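# Balance the large book flat on an upright drink can

## Task

Get the drink can standing upright on the table surface, away from the golf mat, and rest the large book on it so that the book lies flat and level and nothing except the can holds it up.

## Robot and tools

Robot: two arms, left_arm and right_arm, each ending in a five-finger hand. right_arm has a right hand; left_arm has its mirror image, a left hand. Base positions in the scene frame: left_arm at (+0.021, +0.309, +0.014) m, right_arm at (+0.004, -0.277, +0.031) m, both turned very slightly about z. A post stands behind the arms and a camera stand sits between them behind the bases; avoid both. Loose objects may be nudged now and then by outside pushes.

Frames. Scene frame: origin at table height, midway between the arms, +z up, +x out over the table, left_arm toward +y. Reported end_effector_position (m) and end_effector_quat_wxyz for each arm are in that arm's own base frame. Pose offsets in commands run along the axes of that arm's current Hand target. Hand point: a spot 0.05 m in front of the palm and 0.15 m out from the wrist face; its +z runs along straight fingers, +y out of the palm, +x across the palm away from the thumb on the right hand (toward the thumb on the left hand). Straight fingertips end about 0.06-0.07 m past it along +z and sit 0.06 m behind it along -y. A wrist bracket on the little-finger side can strike things.

Row layout (used by execute_actions and move): 28 numbers, each in [-1, 1]. Numbers 1-6: left_arm dx, dy, dz, rx, ry, rz. Numbers 7-12: left hand thumb_turn, thumb_bend, index, middle, ring, little. 13: left force_limit. 14: left speed. 15-28: the same fourteen for right_arm and its hand. Pose numbers are offsets, not poses: they count from the Hand target that stood when the action or move began, scaled so 1.0 = 0.6 m or 180 degrees; rx, ry, rz form one rotation vector. Zero for all six means ask nothing new of that arm. Finger numbers are absolute targets: -1 open/straight, +1 closed/curled; thumb_turn -1 puts the thumb beside the palm, +1 opposite the fingers. force_limit runs from about 0 N at -1 to 10 N at +1 (15 N for the two thumb motors). speed rises linearly to full at +0.48; close at -0.94 or slower for a gentle grip. There is no 'no change' value for a hand: repeat its last sent eight numbers (or, if none sent yet, its hand_measured six plus hand_force_limit and hand_speed).

Tools.
- execute_actions(actions, cameras): actions is a list of actions; each action is up to 15 rows, one per 1/30 s step, a short action holding its last row to step 15. Every row counts from the action's starting Hand target, not from the previous row. Images appear only for an empty list or when cameras names them.
- move(target, speed, blend, blocking, cameras): target is one row or a list of up to 15 rows; all offsets in the list count from the same starting Hand targets. Straight-line paths, all arms finish together, capped at 10 s. speed in m/s (0.002-4.3, default 0.25; turns up to twice that in rad/s), one value or one per target. blend in m rounds corners of a list (0 = stop at each). blocking=false returns after about 0.5 s while the move continues. No obstacle avoidance; faster means harder contact and more lag. Hand numbers of later targets are sent only on arrival there.
- wait(seconds 0-3600): runs the scene with no new commands; a running move keeps going.
- stop(): brakes the current move.
- zoom_image(camera, region [x0,y0,x1,y1], max 504x504): closer look at the latest image. Cameras: cam_head_left, cam_head_right, cam_high, cam_left_wrist, cam_right_wrist (all 896x504).
- show_instructions(): shows the reference pages.
- finished_scene(scene=1): ends for good; the goal must hold without the robot.

Results: per arm Hand target (last commanded pose after clipping; next offsets start here), end_effector position/orientation, joint positions, velocities and torques (torques carry offsets and noise), motor temperatures, and per hand hand_measured, hand_stopped_by (moving, target, force, stalled, fault), hand_load_n (positive = finger pushed open), hand_force_limit, hand_speed. A move adds a 'move:' line: done, off_target, moving, held or fault, plus limits such as paced or held. FAULT and MOTOR HOT lines warn of stops.

Behaviour to expect: the hand often rests 1-3 cm (up to 5) short, usually low, with no contact; a further execute_actions call re-requests the target, else send the gap as an offset. Orientation commands are clipped to 40 degrees from the current one per step. Small turns can shift the hand point noticeably; a loaded elbow may sag. To end a push, command back past the hand point. Grip range: thumb opposed plus fingers holds about 0.035-0.065 m objects; thumb tip against index pad can pinch light things up to 0.08 m. A motor closes until its target or force_limit, then locks; to grip harder raise force_limit and send a more closed target; to release send a more open one.

Avoid: dropping the book or can (even a few mm), releasing moving items, fast impacts, strong pushes, anything leaving the table, hitting fixed parts, the two hands touching or pressing each other, overloading fingers, and long holds or stretched poses that heat motors toward 100 °C, which makes an arm go limp.

Each tool is called after "Call:" as name(argument=value, ...), one argument or row to a line, values as JSON.

Reference images:

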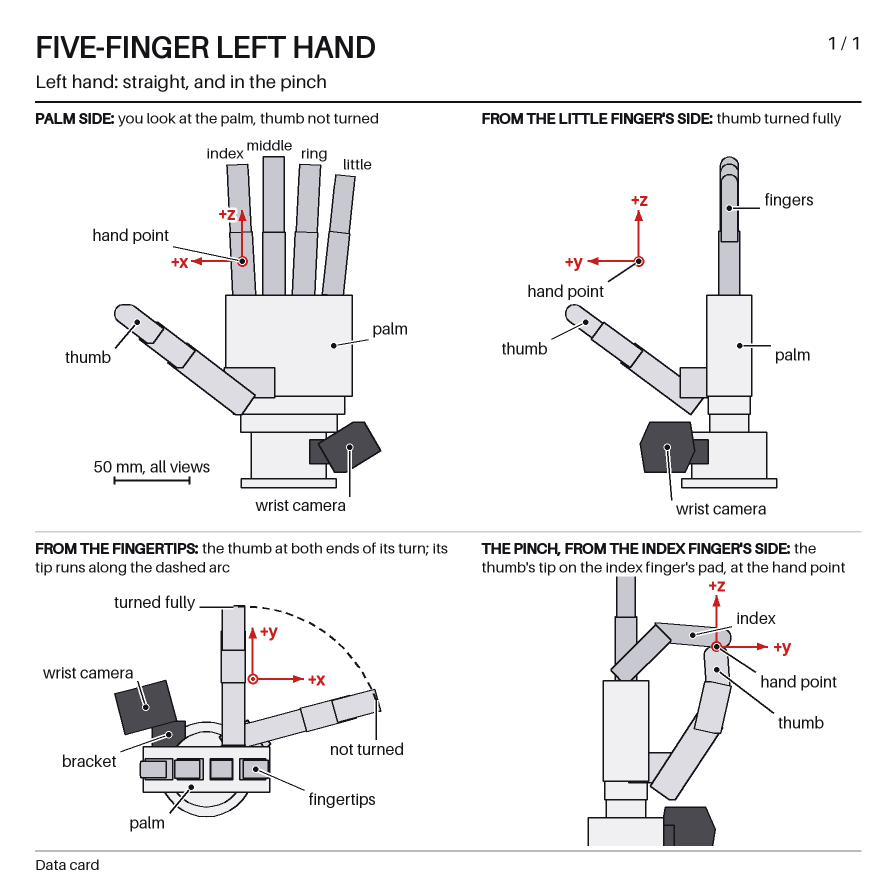

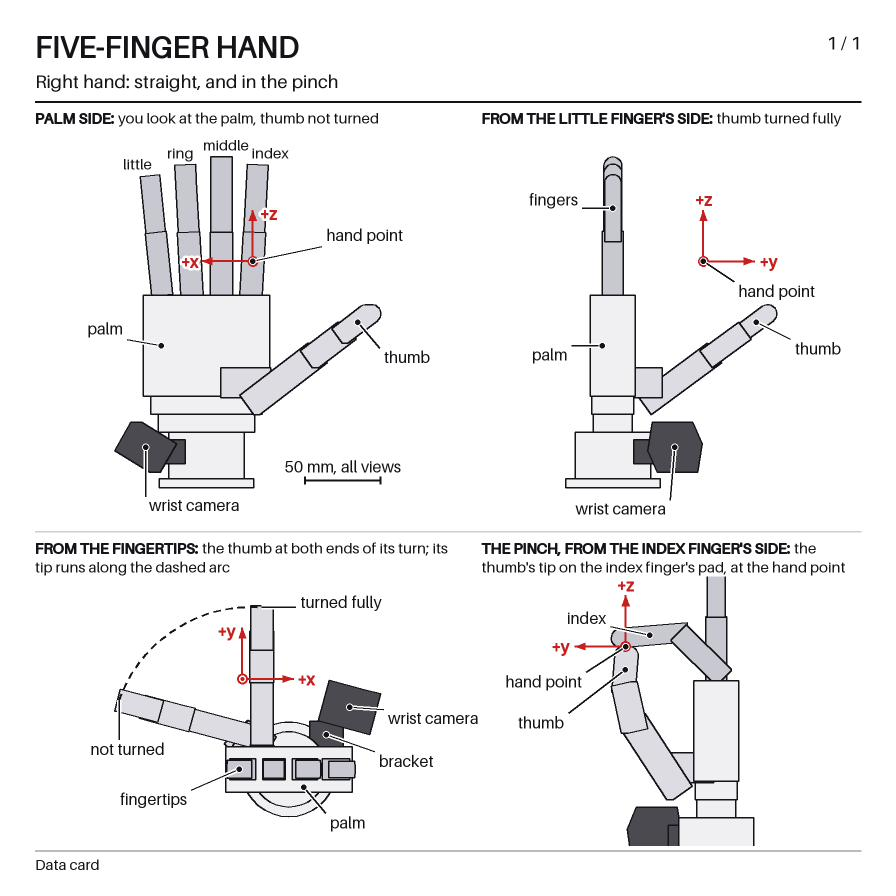

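## Session

Call:
execute_actions(
  actions=[],
)

Scene clock: 0.00 s.
left_arm: end_effector_position=(+0.5889, -0.0940, +0.1890) hand_measured=(-1.000, -1.000, -1.000, -1.000, -1.000, -1.000) hand_load_n=(+0.0, +0.0, +0.0, +0.0, +0.0, +0.0) hand_stopped_by=(target, target, target, target, target, target) hand_force_limit=0.00 hand_speed=-0.80 end_effector_quat_wxyz=(-0.028, +0.246, +0.969, -0.006) | right_arm: end_effector_position=(+0.5209, -0.2615, +0.0743) hand_measured=(-1.000, -1.000, -1.000, -1.000, -1.000, -1.000) hand_load_n=(+0.0, +0.0, +0.0, +0.0, +0.0, +0.5) hand_stopped_by=(target, target, target, target, target, target) hand_force_limit=0.00 hand_speed=-0.80 end_effector_quat_wxyz=(-0.085, -0.296, +0.875, -0.375)
Joint positions: left_arm=[-0.263 2.004 2.033 -1.656 0.014 1.805] | right_arm=[-0.319 1.785 1.356 -0.751 0.704 0.454]
Joint velocities: within noise
Joint torques (N m): no reading
Motor temperatures (°C): left_arm=[25 25 26 22 21 26] | right_arm=[23 24 26 27 22 21]
Heat: left arm: hottest elbow 26 °C; right arm: hottest wrist pitch 27 °C.
Hand target: left_arm +0.5943, -0.0954, +0.2040; -0.010, +0.246, +0.969, -0.007 | right_arm +0.5293, -0.2642, +0.0833; -0.076, -0.291, +0.874, -0.381

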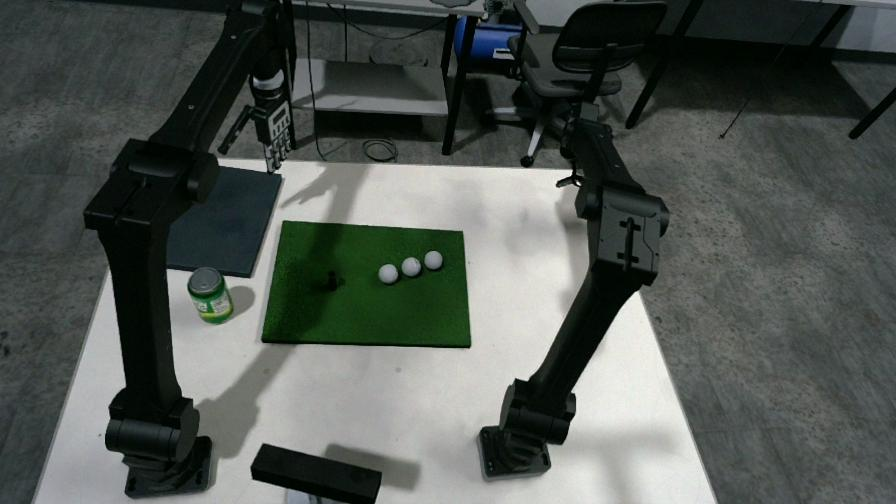

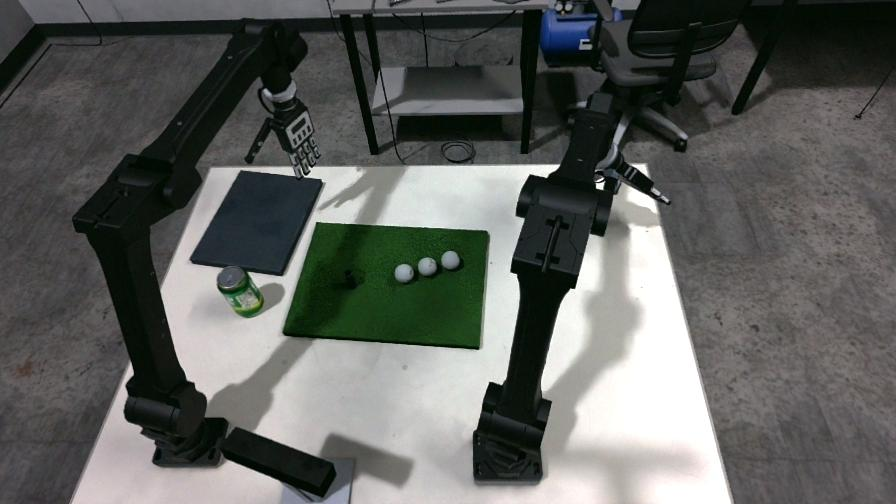

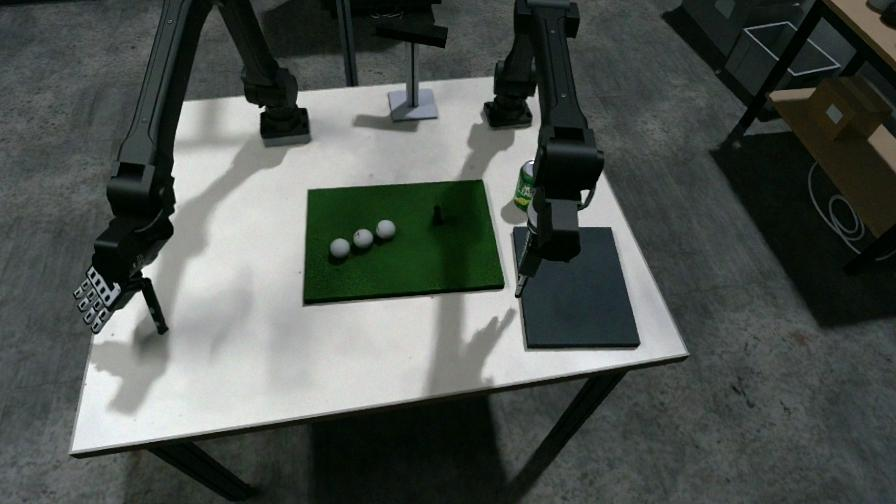

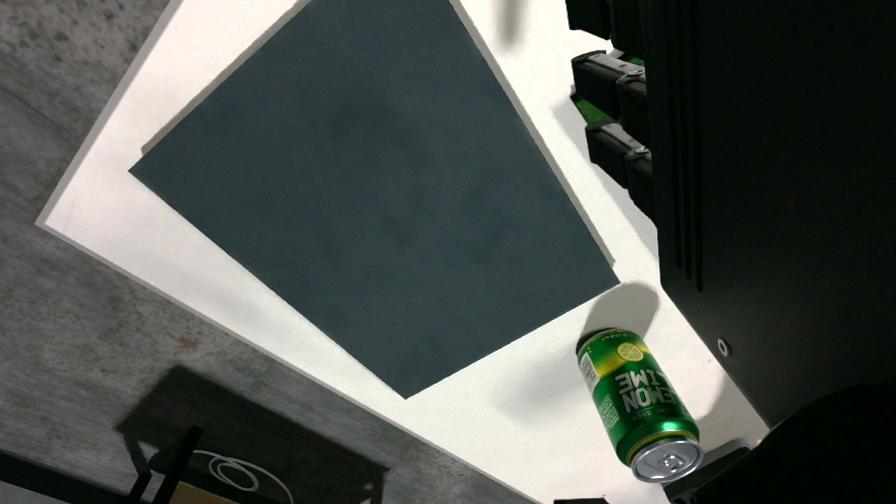

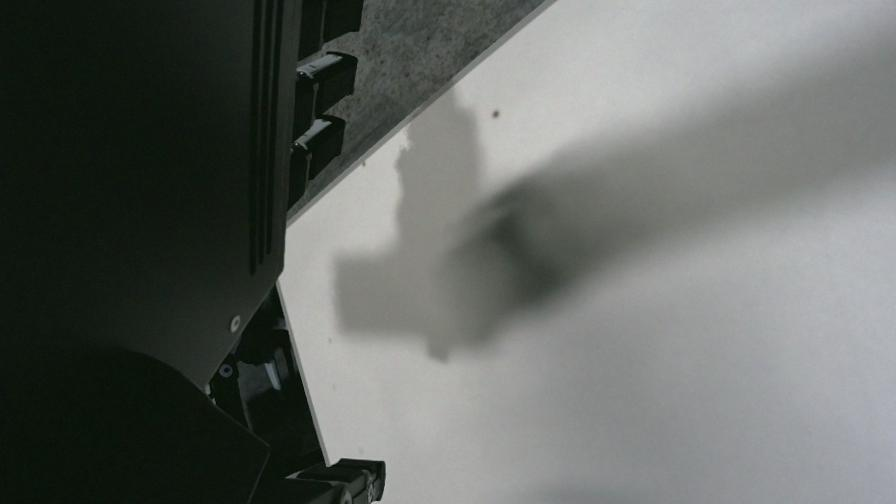

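Call:
zoom_image(
  camera="cam_high",
  region=[460, 140, 700, 380],
)

Call:
zoom_image(
  camera="cam_head_right",
  region=[160, 140, 360, 340],
)

Call:
zoom_image(
  camera="cam_left_wrist",
  region=[392, 0, 896, 504],
)

Scaled by 2.100.

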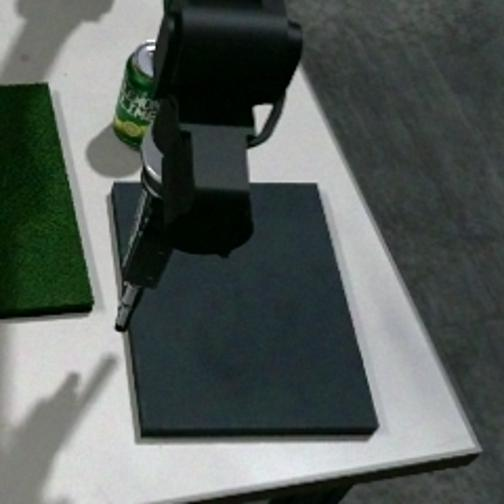

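Scaled by 2.520.

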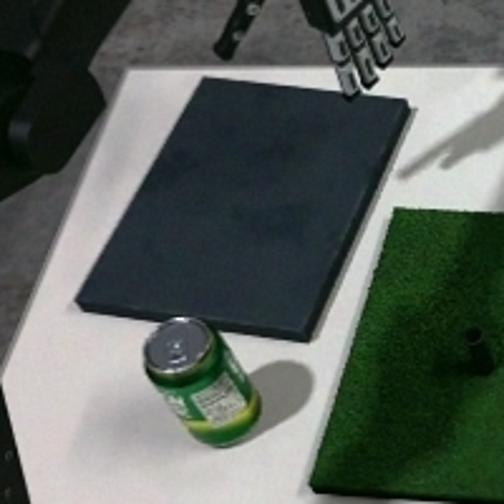

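Scaled by 1.000.

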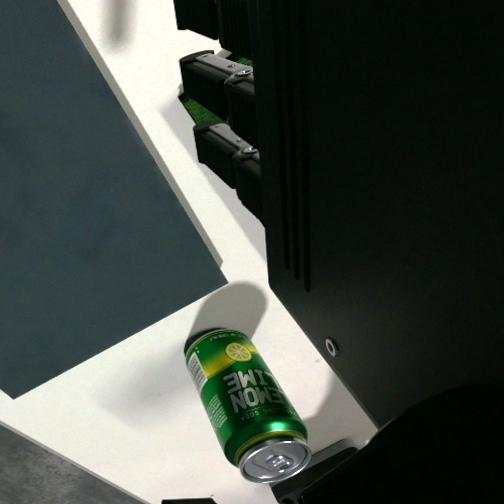

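Call:
move(
  target=[0.365, -0.021, -0.320, 0, 0, -0.658, -1, -1, -1, -1, -1, -1, 0, -0.8, 0.030, 0.081, -0.693, -0.234, -0.100, 0.070, -1, -1, -1, -1, -1, -1, 0, -0.8],
  cameras=["all"],
)

Scene clock: 248.20 s.
left_arm: end_effector_position=(+0.4052, -0.0040, +0.3956) hand_measured=(-1.000, -1.000, -1.000, -1.000, -1.000, -1.000) hand_load_n=(+0.0, -0.5, +0.0, +0.0, +0.0, +0.0) hand_stopped_by=(target, target, target, target, target, target) hand_force_limit=0.00 hand_speed=-0.80 end_effector_quat_wxyz=(-0.101, +0.694, -0.706, +0.104) | right_arm: end_effector_position=(+0.4457, +0.0457, +0.3271) hand_measured=(-1.000, -1.000, -1.000, -1.000, -1.000, -1.000) hand_load_n=(+0.0, +0.0, +0.0, +0.0, +0.0, +0.0) hand_stopped_by=(target, target, target, target, target, target) hand_force_limit=0.00 hand_speed=-0.80 end_effector_quat_wxyz=(+0.041, -0.204, +0.978, -0.002)
Joint positions: left_arm=[0.067 1.435 1.853 -1.698 0.026 0.081] | right_arm=[-0.056 1.459 1.666 -1.699 -0.017 1.104]
Joint torques (N m): left_arm=[1.38 -10.93 9.14 -0.1 0.18 -0.17] | right_arm=[0.09 -10.75 13.27 0.13 -0.2 0.16]
Motor temperatures (°C): left_arm=[25 29 32 22 21 25] | right_arm=[22 28 34 26 23 21]
Heat: left arm: hottest elbow 32 °C; right arm: hottest elbow 34 °C.
Hand target: left_arm +0.4003, -0.0004, +0.3998; +0.011, +0.706, -0.708, -0.005 | right_arm +0.4500, +0.0495, +0.3495; +0.000, -0.204, +0.979, +0.000
Off the commanded pose: left_arm 0.007 m, 18 deg | right_arm 0.023 m, 5 deg.
joint sent to its limit (left arm) — joint 4 (wrist pitch), lower limit. The joint targets are off in orientation, not in position.
joint sent to its limit (right arm) — joint 4 (wrist pitch), lower limit. The joint targets are off in orientation, not in position.
move: off_target (left_arm, right_arm)

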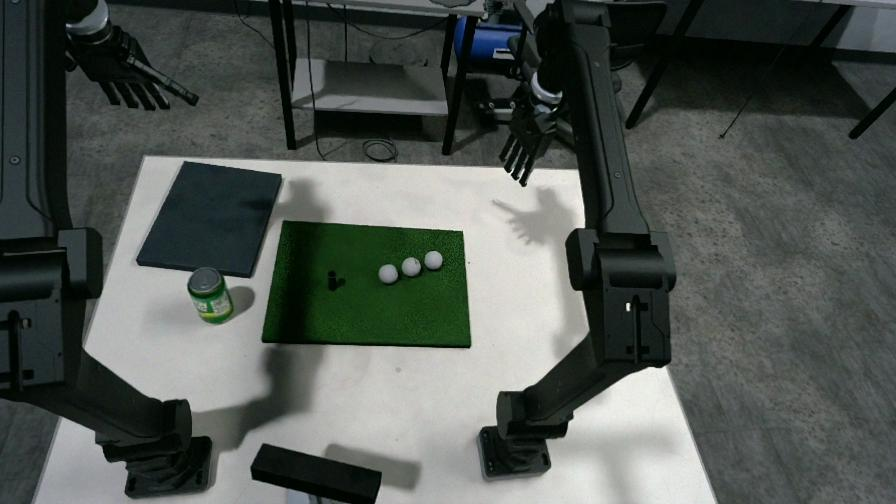

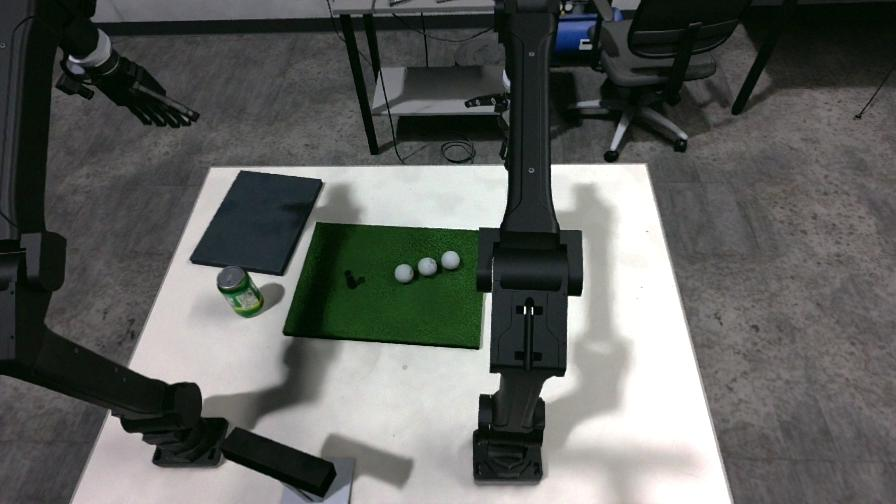

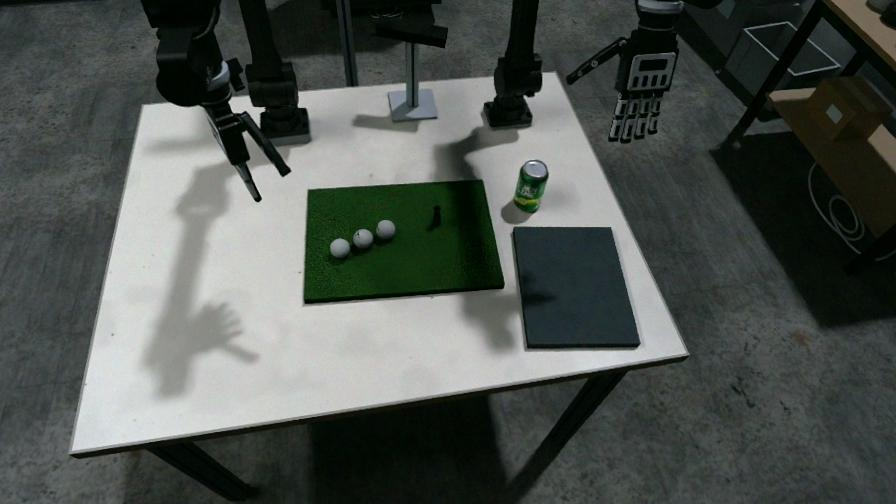

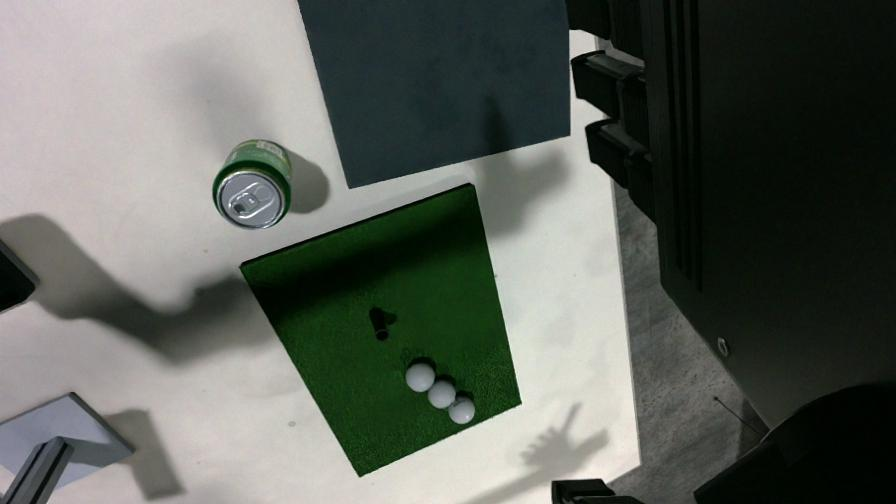

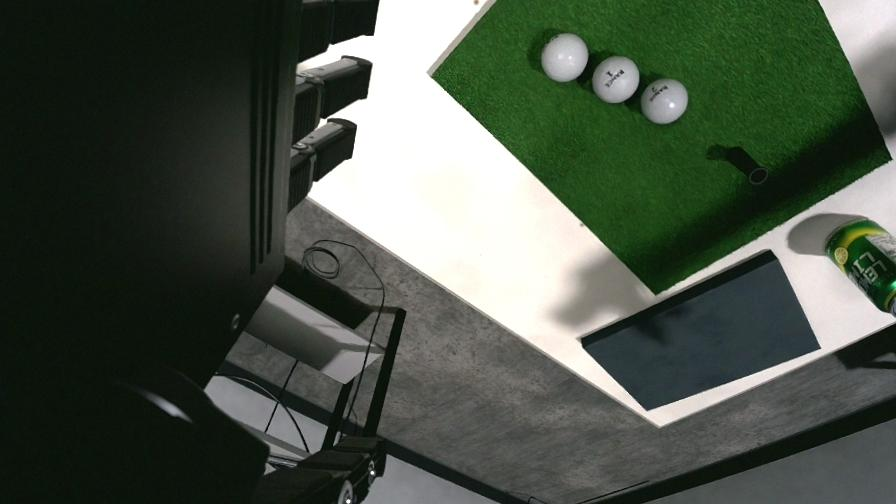

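Call:
zoom_image(
  camera="cam_high",
  region=[120, 50, 360, 185],
)

Call:
zoom_image(
  camera="cam_high",
  region=[400, 50, 640, 185],
)

Call:
zoom_image(
  camera="cam_high",
  region=[480, 170, 720, 370],
)

Call:
zoom_image(
  camera="cam_high",
  region=[40, 340, 240, 480],
)

Scaled by 2.100.

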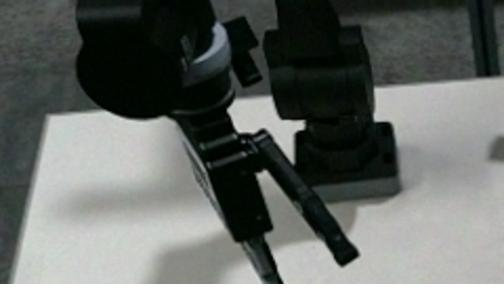

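Scaled by 2.100.

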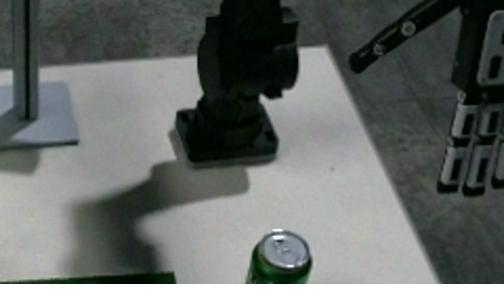

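Scaled by 2.100.

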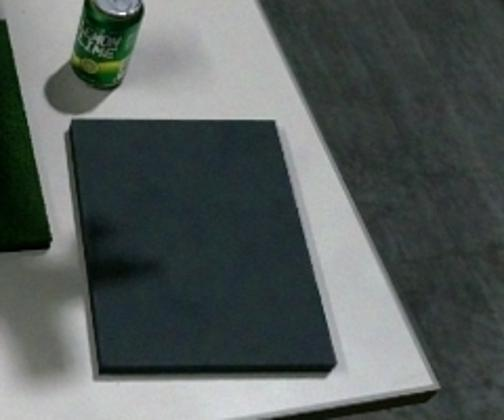

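Scaled by 2.520.

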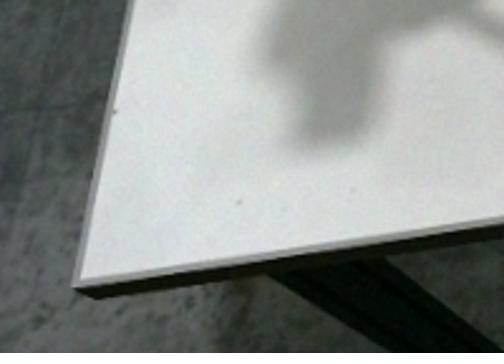

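Call:
zoom_image(
  camera="cam_high",
  region=[180, 60, 320, 220],
)

Call:
zoom_image(
  camera="cam_high",
  region=[500, 0, 700, 220],
)

Scaled by 3.150.

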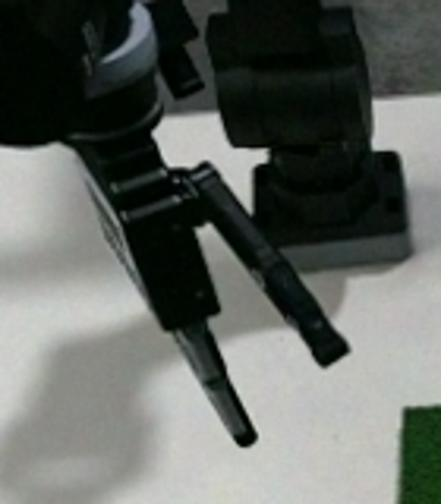

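Scaled by 2.291.

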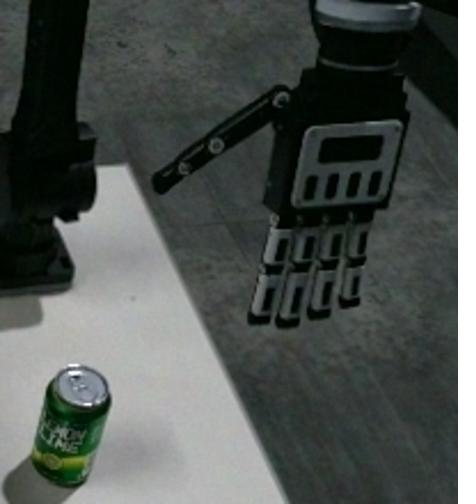

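Call:
move(
  target=[-0.1362, -0.3492, 0.3473, 0.0079, 0.0027, -0.4397, -1, -1, -1, -1, -1, -1, 0, -0.8, -0.3157, 0.4737, 0.2658, 0, 0, -0.8083, -1, -1, -1, -1, -1, -1, 0, -0.8],
  speed=0.2,
  cameras=["all"],
)

Scene clock: 478.17 s.
left_arm: end_effector_position=(+0.5876, +0.0686, +0.1682) hand_measured=(-1.000, -1.000, -1.000, -1.000, -1.000, -1.000) hand_load_n=(+0.0, +0.0, +0.0, +0.0, +0.0, +0.0) hand_stopped_by=(target, target, target, target, target, target) hand_force_limit=0.00 hand_speed=-0.80 end_effector_quat_wxyz=(+0.008, +0.994, -0.106, -0.027) | right_arm: end_effector_position=(+0.5032, +0.3785, +0.1841) hand_measured=(-1.000, -1.000, -1.000, -1.000, -1.000, -1.000) hand_load_n=(+0.0, +0.0, +0.0, +0.0, +0.0, +0.0) hand_stopped_by=(target, target, target, target, target, target) hand_force_limit=0.00 hand_speed=-0.80 end_effector_quat_wxyz=(-0.016, +0.995, -0.102, +0.017)
Joint positions: left_arm=[0.231 1.934 1.871 -1.565 -0.002 -1.128] | right_arm=[0.67 2.227 2.401 -1.698 0.001 -0.697]
Joint torques (N m): left_arm=[1.2 -17.32 14.11 -0.05 0.14 -0.16] | right_arm=[-0.26 -18.61 13.87 -0.01 0.08 -0.07]
Heat: left arm: hottest elbow 31 °C; right arm: hottest elbow 36 °C.
Hand target: left_arm +0.6052, +0.0793, +0.1860; +0.000, +0.995, -0.095, +0.000 | right_arm +0.5100, +0.3857, +0.1900; +0.000, +0.995, -0.095, +0.001
Off the commanded pose: left_arm 0.027 m, 3 deg | right_arm 0.011 m, 3 deg.
joint sent to its limit (right arm) — joint 4 (wrist pitch), lower limit. The joint targets are off in orientation, not in position.
move: off_target (left_arm, right_arm)

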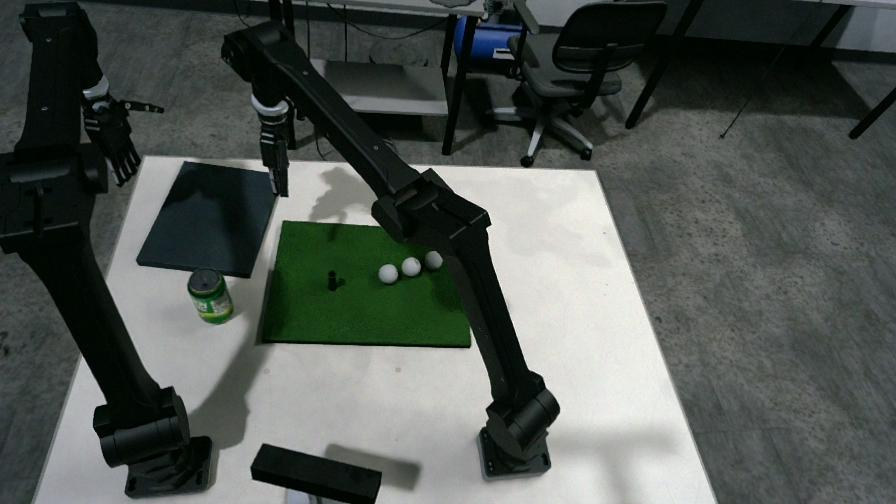

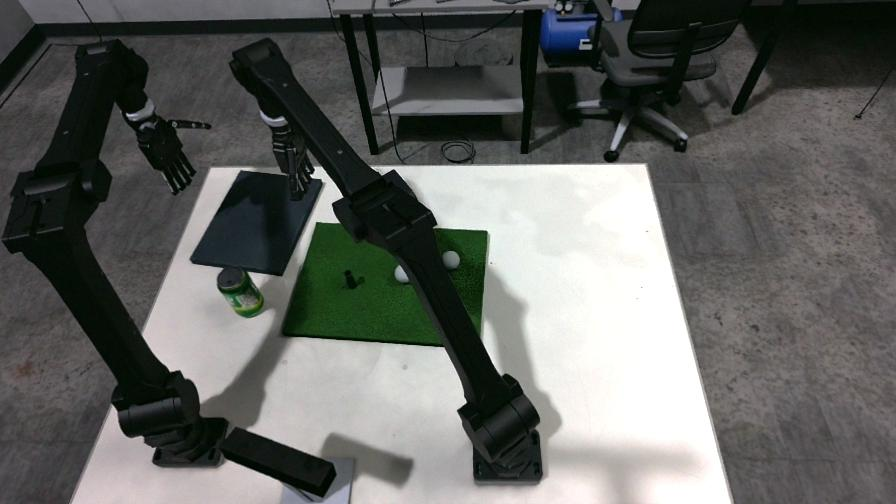

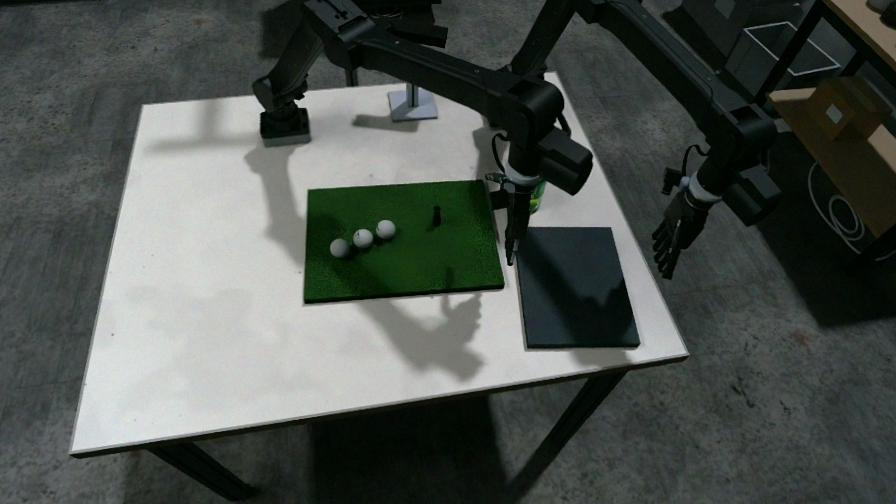

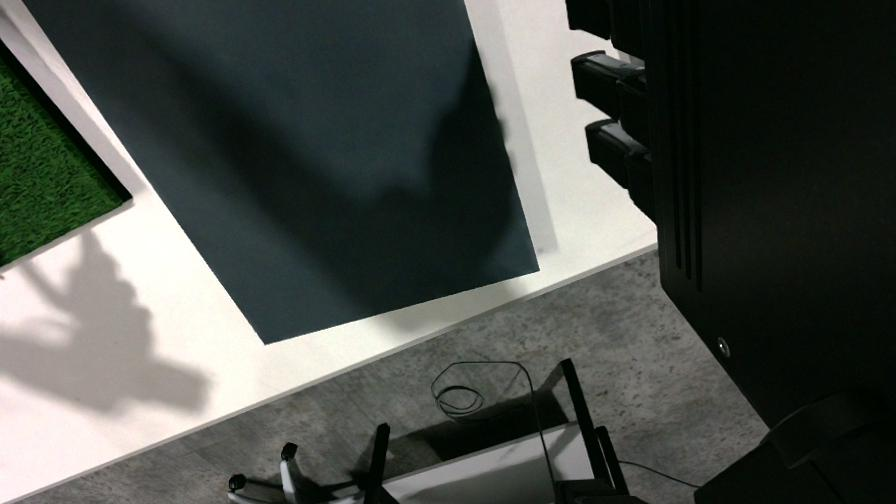

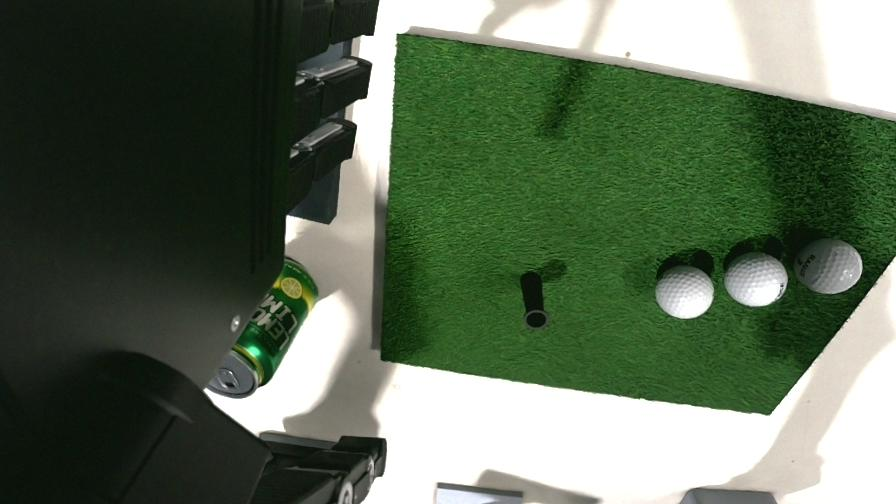

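Call:
zoom_image(
  camera="cam_high",
  region=[450, 130, 610, 290],
)

Call:
zoom_image(
  camera="cam_high",
  region=[600, 120, 760, 300],
)

Call:
zoom_image(
  camera="cam_head_right",
  region=[120, 80, 340, 280],
)

Scaled by 3.150.

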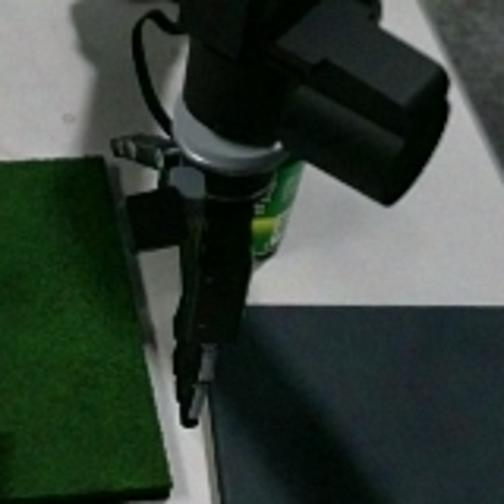

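Scaled by 2.800.

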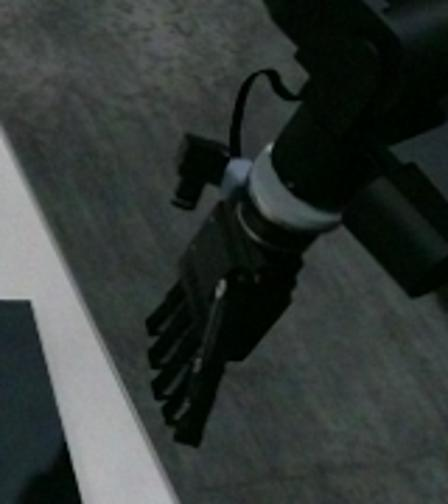

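Scaled by 2.291.

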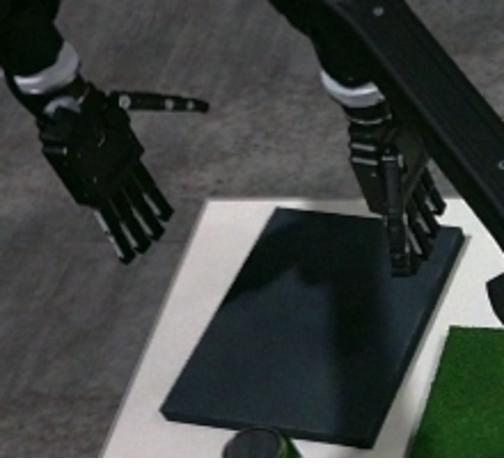

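Call:
move(
  target=[0.0343, 0.0125, 0.12, 0, 0, 0, -1, -1, -1, -1, -1, -1, 0, -0.8, 0.0148, -0.0322, 0.175, 0, 0, 0, -1, -1, -1, -1, -1, -1, 0, -0.8],
  speed=0.08,
  cameras=["cam_high", "cam_head_right", "cam_left_wrist", "cam_right_wrist", "cam_head_left"],
)

Call:
zoom_image(
  camera="cam_high",
  region=[450, 150, 710, 360],
)

Scene clock: 548.13 s.
left_arm: end_effector_position=(+0.6196, +0.0740, +0.1140) hand_measured=(-1.000, -1.000, -1.000, -1.000, -1.000, -1.000) hand_load_n=(+0.0, +0.0, +0.0, +0.0, +0.0, +0.0) hand_stopped_by=(target, target, target, target, target, target) hand_force_limit=0.00 hand_speed=-0.80 end_effector_quat_wxyz=(+0.001, +0.995, -0.095, -0.006) | right_arm: end_effector_position=(+0.5224, +0.3947, +0.0915) hand_measured=(-1.000, -1.000, -1.000, -1.000, -1.000, -1.000) hand_load_n=(+0.0, -0.5, +0.0, +0.0, +0.0, +0.0) hand_stopped_by=(target, target, target, target, target, target) hand_force_limit=0.00 hand_speed=-0.80 end_effector_quat_wxyz=(+0.002, +0.995, -0.101, -0.002)
Joint positions: left_arm=[0.227 2.005 1.84 -1.416 -0.002 -1.153] | right_arm=[0.671 2.368 2.401 -1.609 0.001 -0.698]
Joint torques (N m): left_arm=[-0.79 -18.55 9.39 0.14 0.15 -0.16] | right_arm=[0.21 -19.84 10.44 0.59 -0.01 0.03]
Heat: left arm: hottest elbow 33 °C; right arm: hottest elbow 37 °C.
Hand target: left_arm +0.6240, +0.0682, +0.1142; +0.000, +0.995, -0.095, +0.000 | right_arm +0.5225, +0.4029, +0.0848; +0.000, +0.995, -0.095, +0.000
Off the commanded pose: left_arm 0.007 m, 1 deg | right_arm 0.010 m, 1 deg.
move: done

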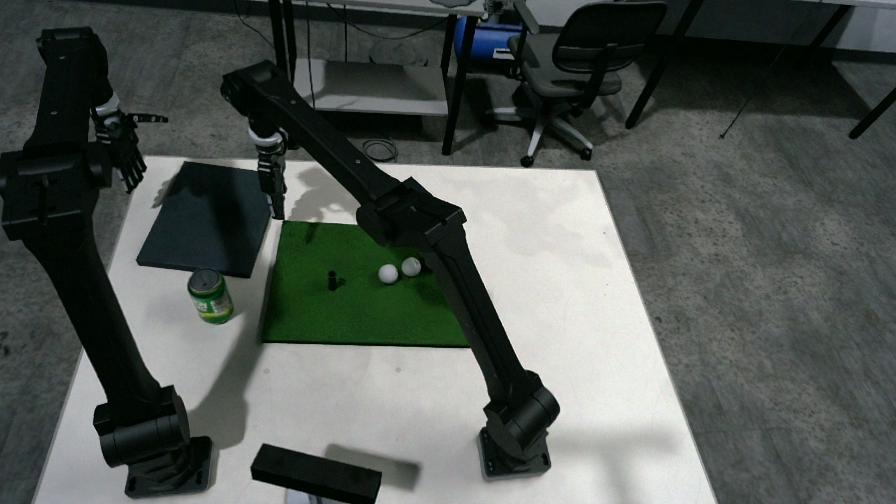

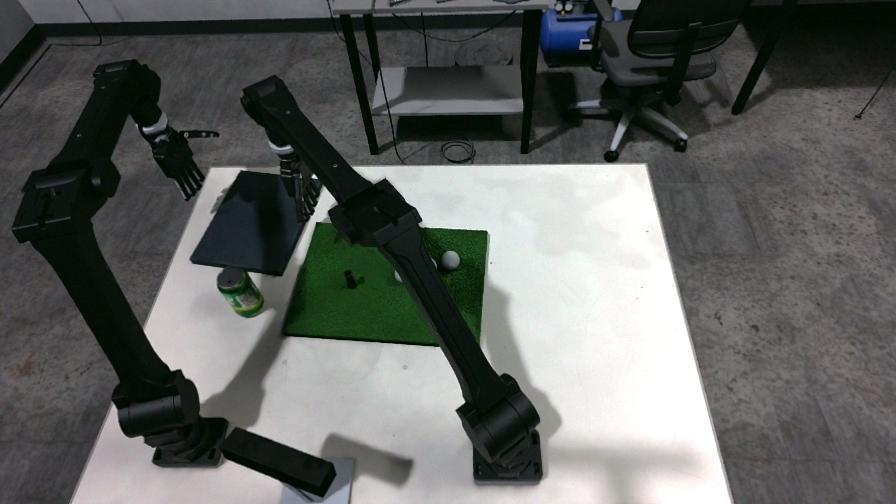

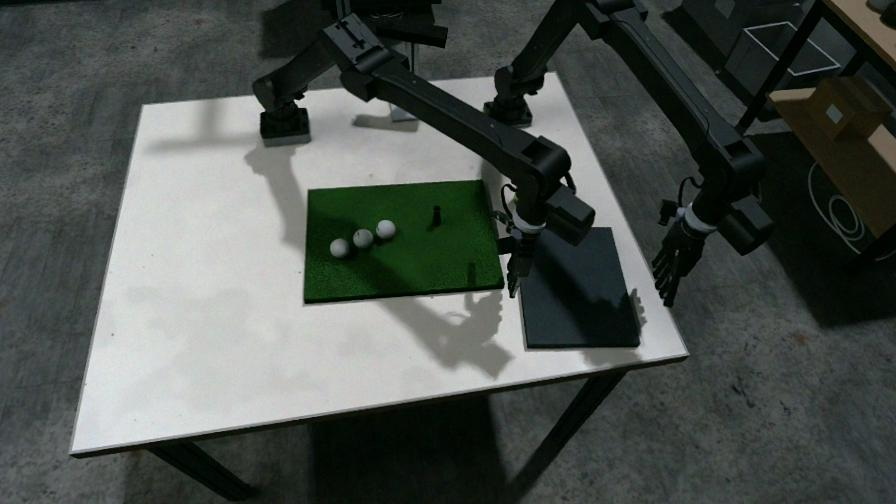

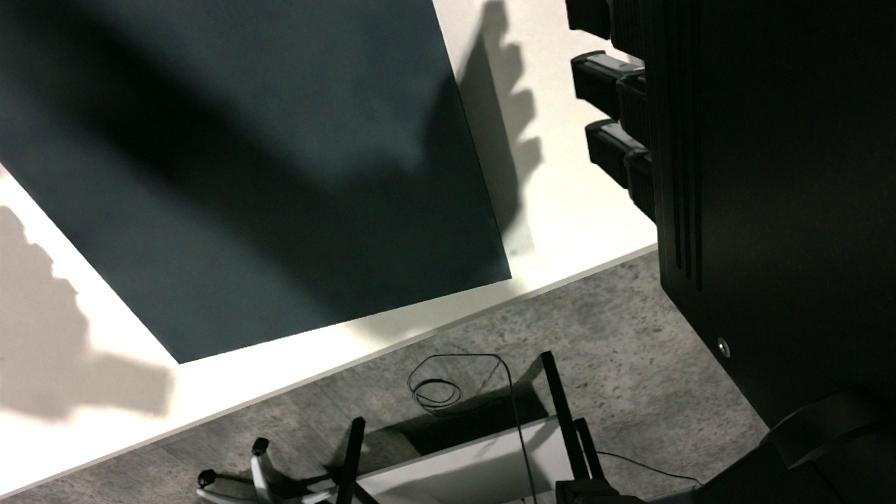

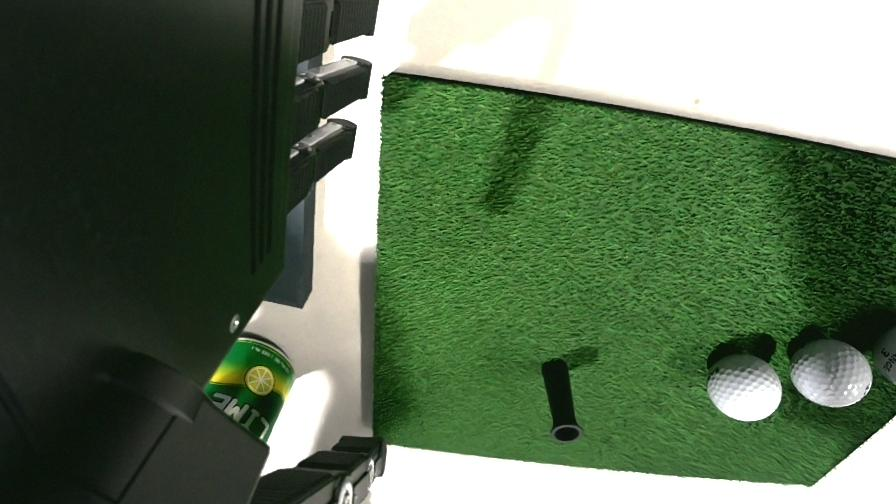

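Scaled by 1.938.

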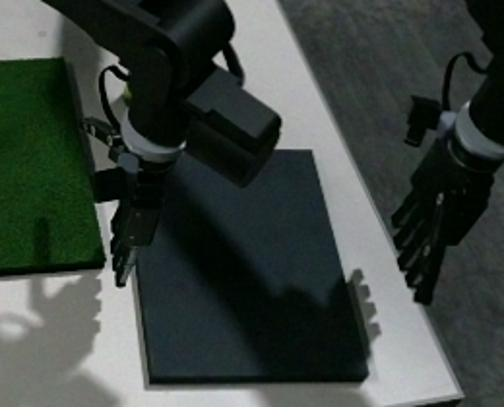

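Call:
zoom_image(
  camera="cam_head_right",
  region=[140, 100, 340, 290],
)

Call:
zoom_image(
  camera="cam_head_left",
  region=[90, 100, 310, 290],
)

Call:
zoom_image(
  camera="cam_high",
  region=[480, 220, 560, 310],
)

Scaled by 2.520.

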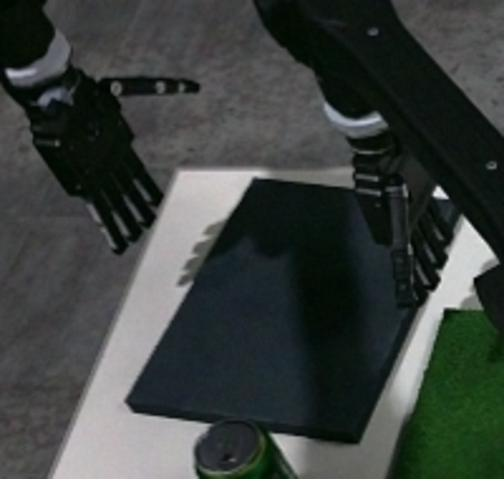

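Scaled by 2.291.

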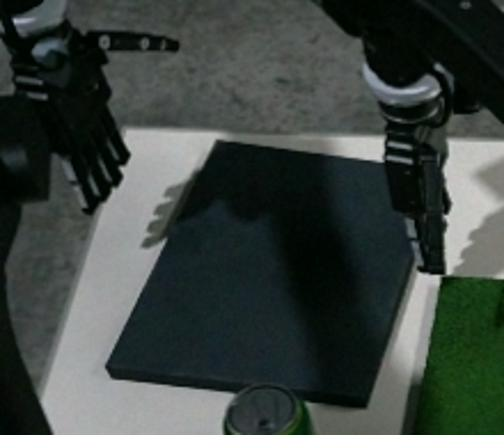

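Scaled by 5.600.

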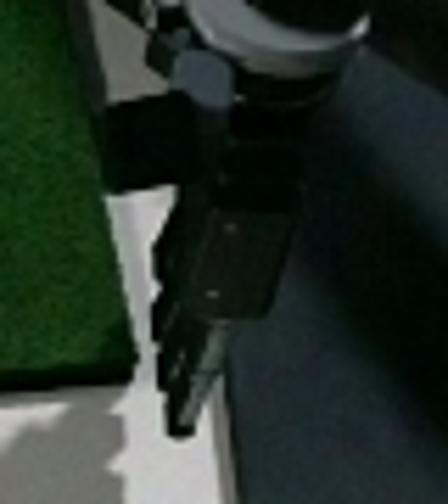

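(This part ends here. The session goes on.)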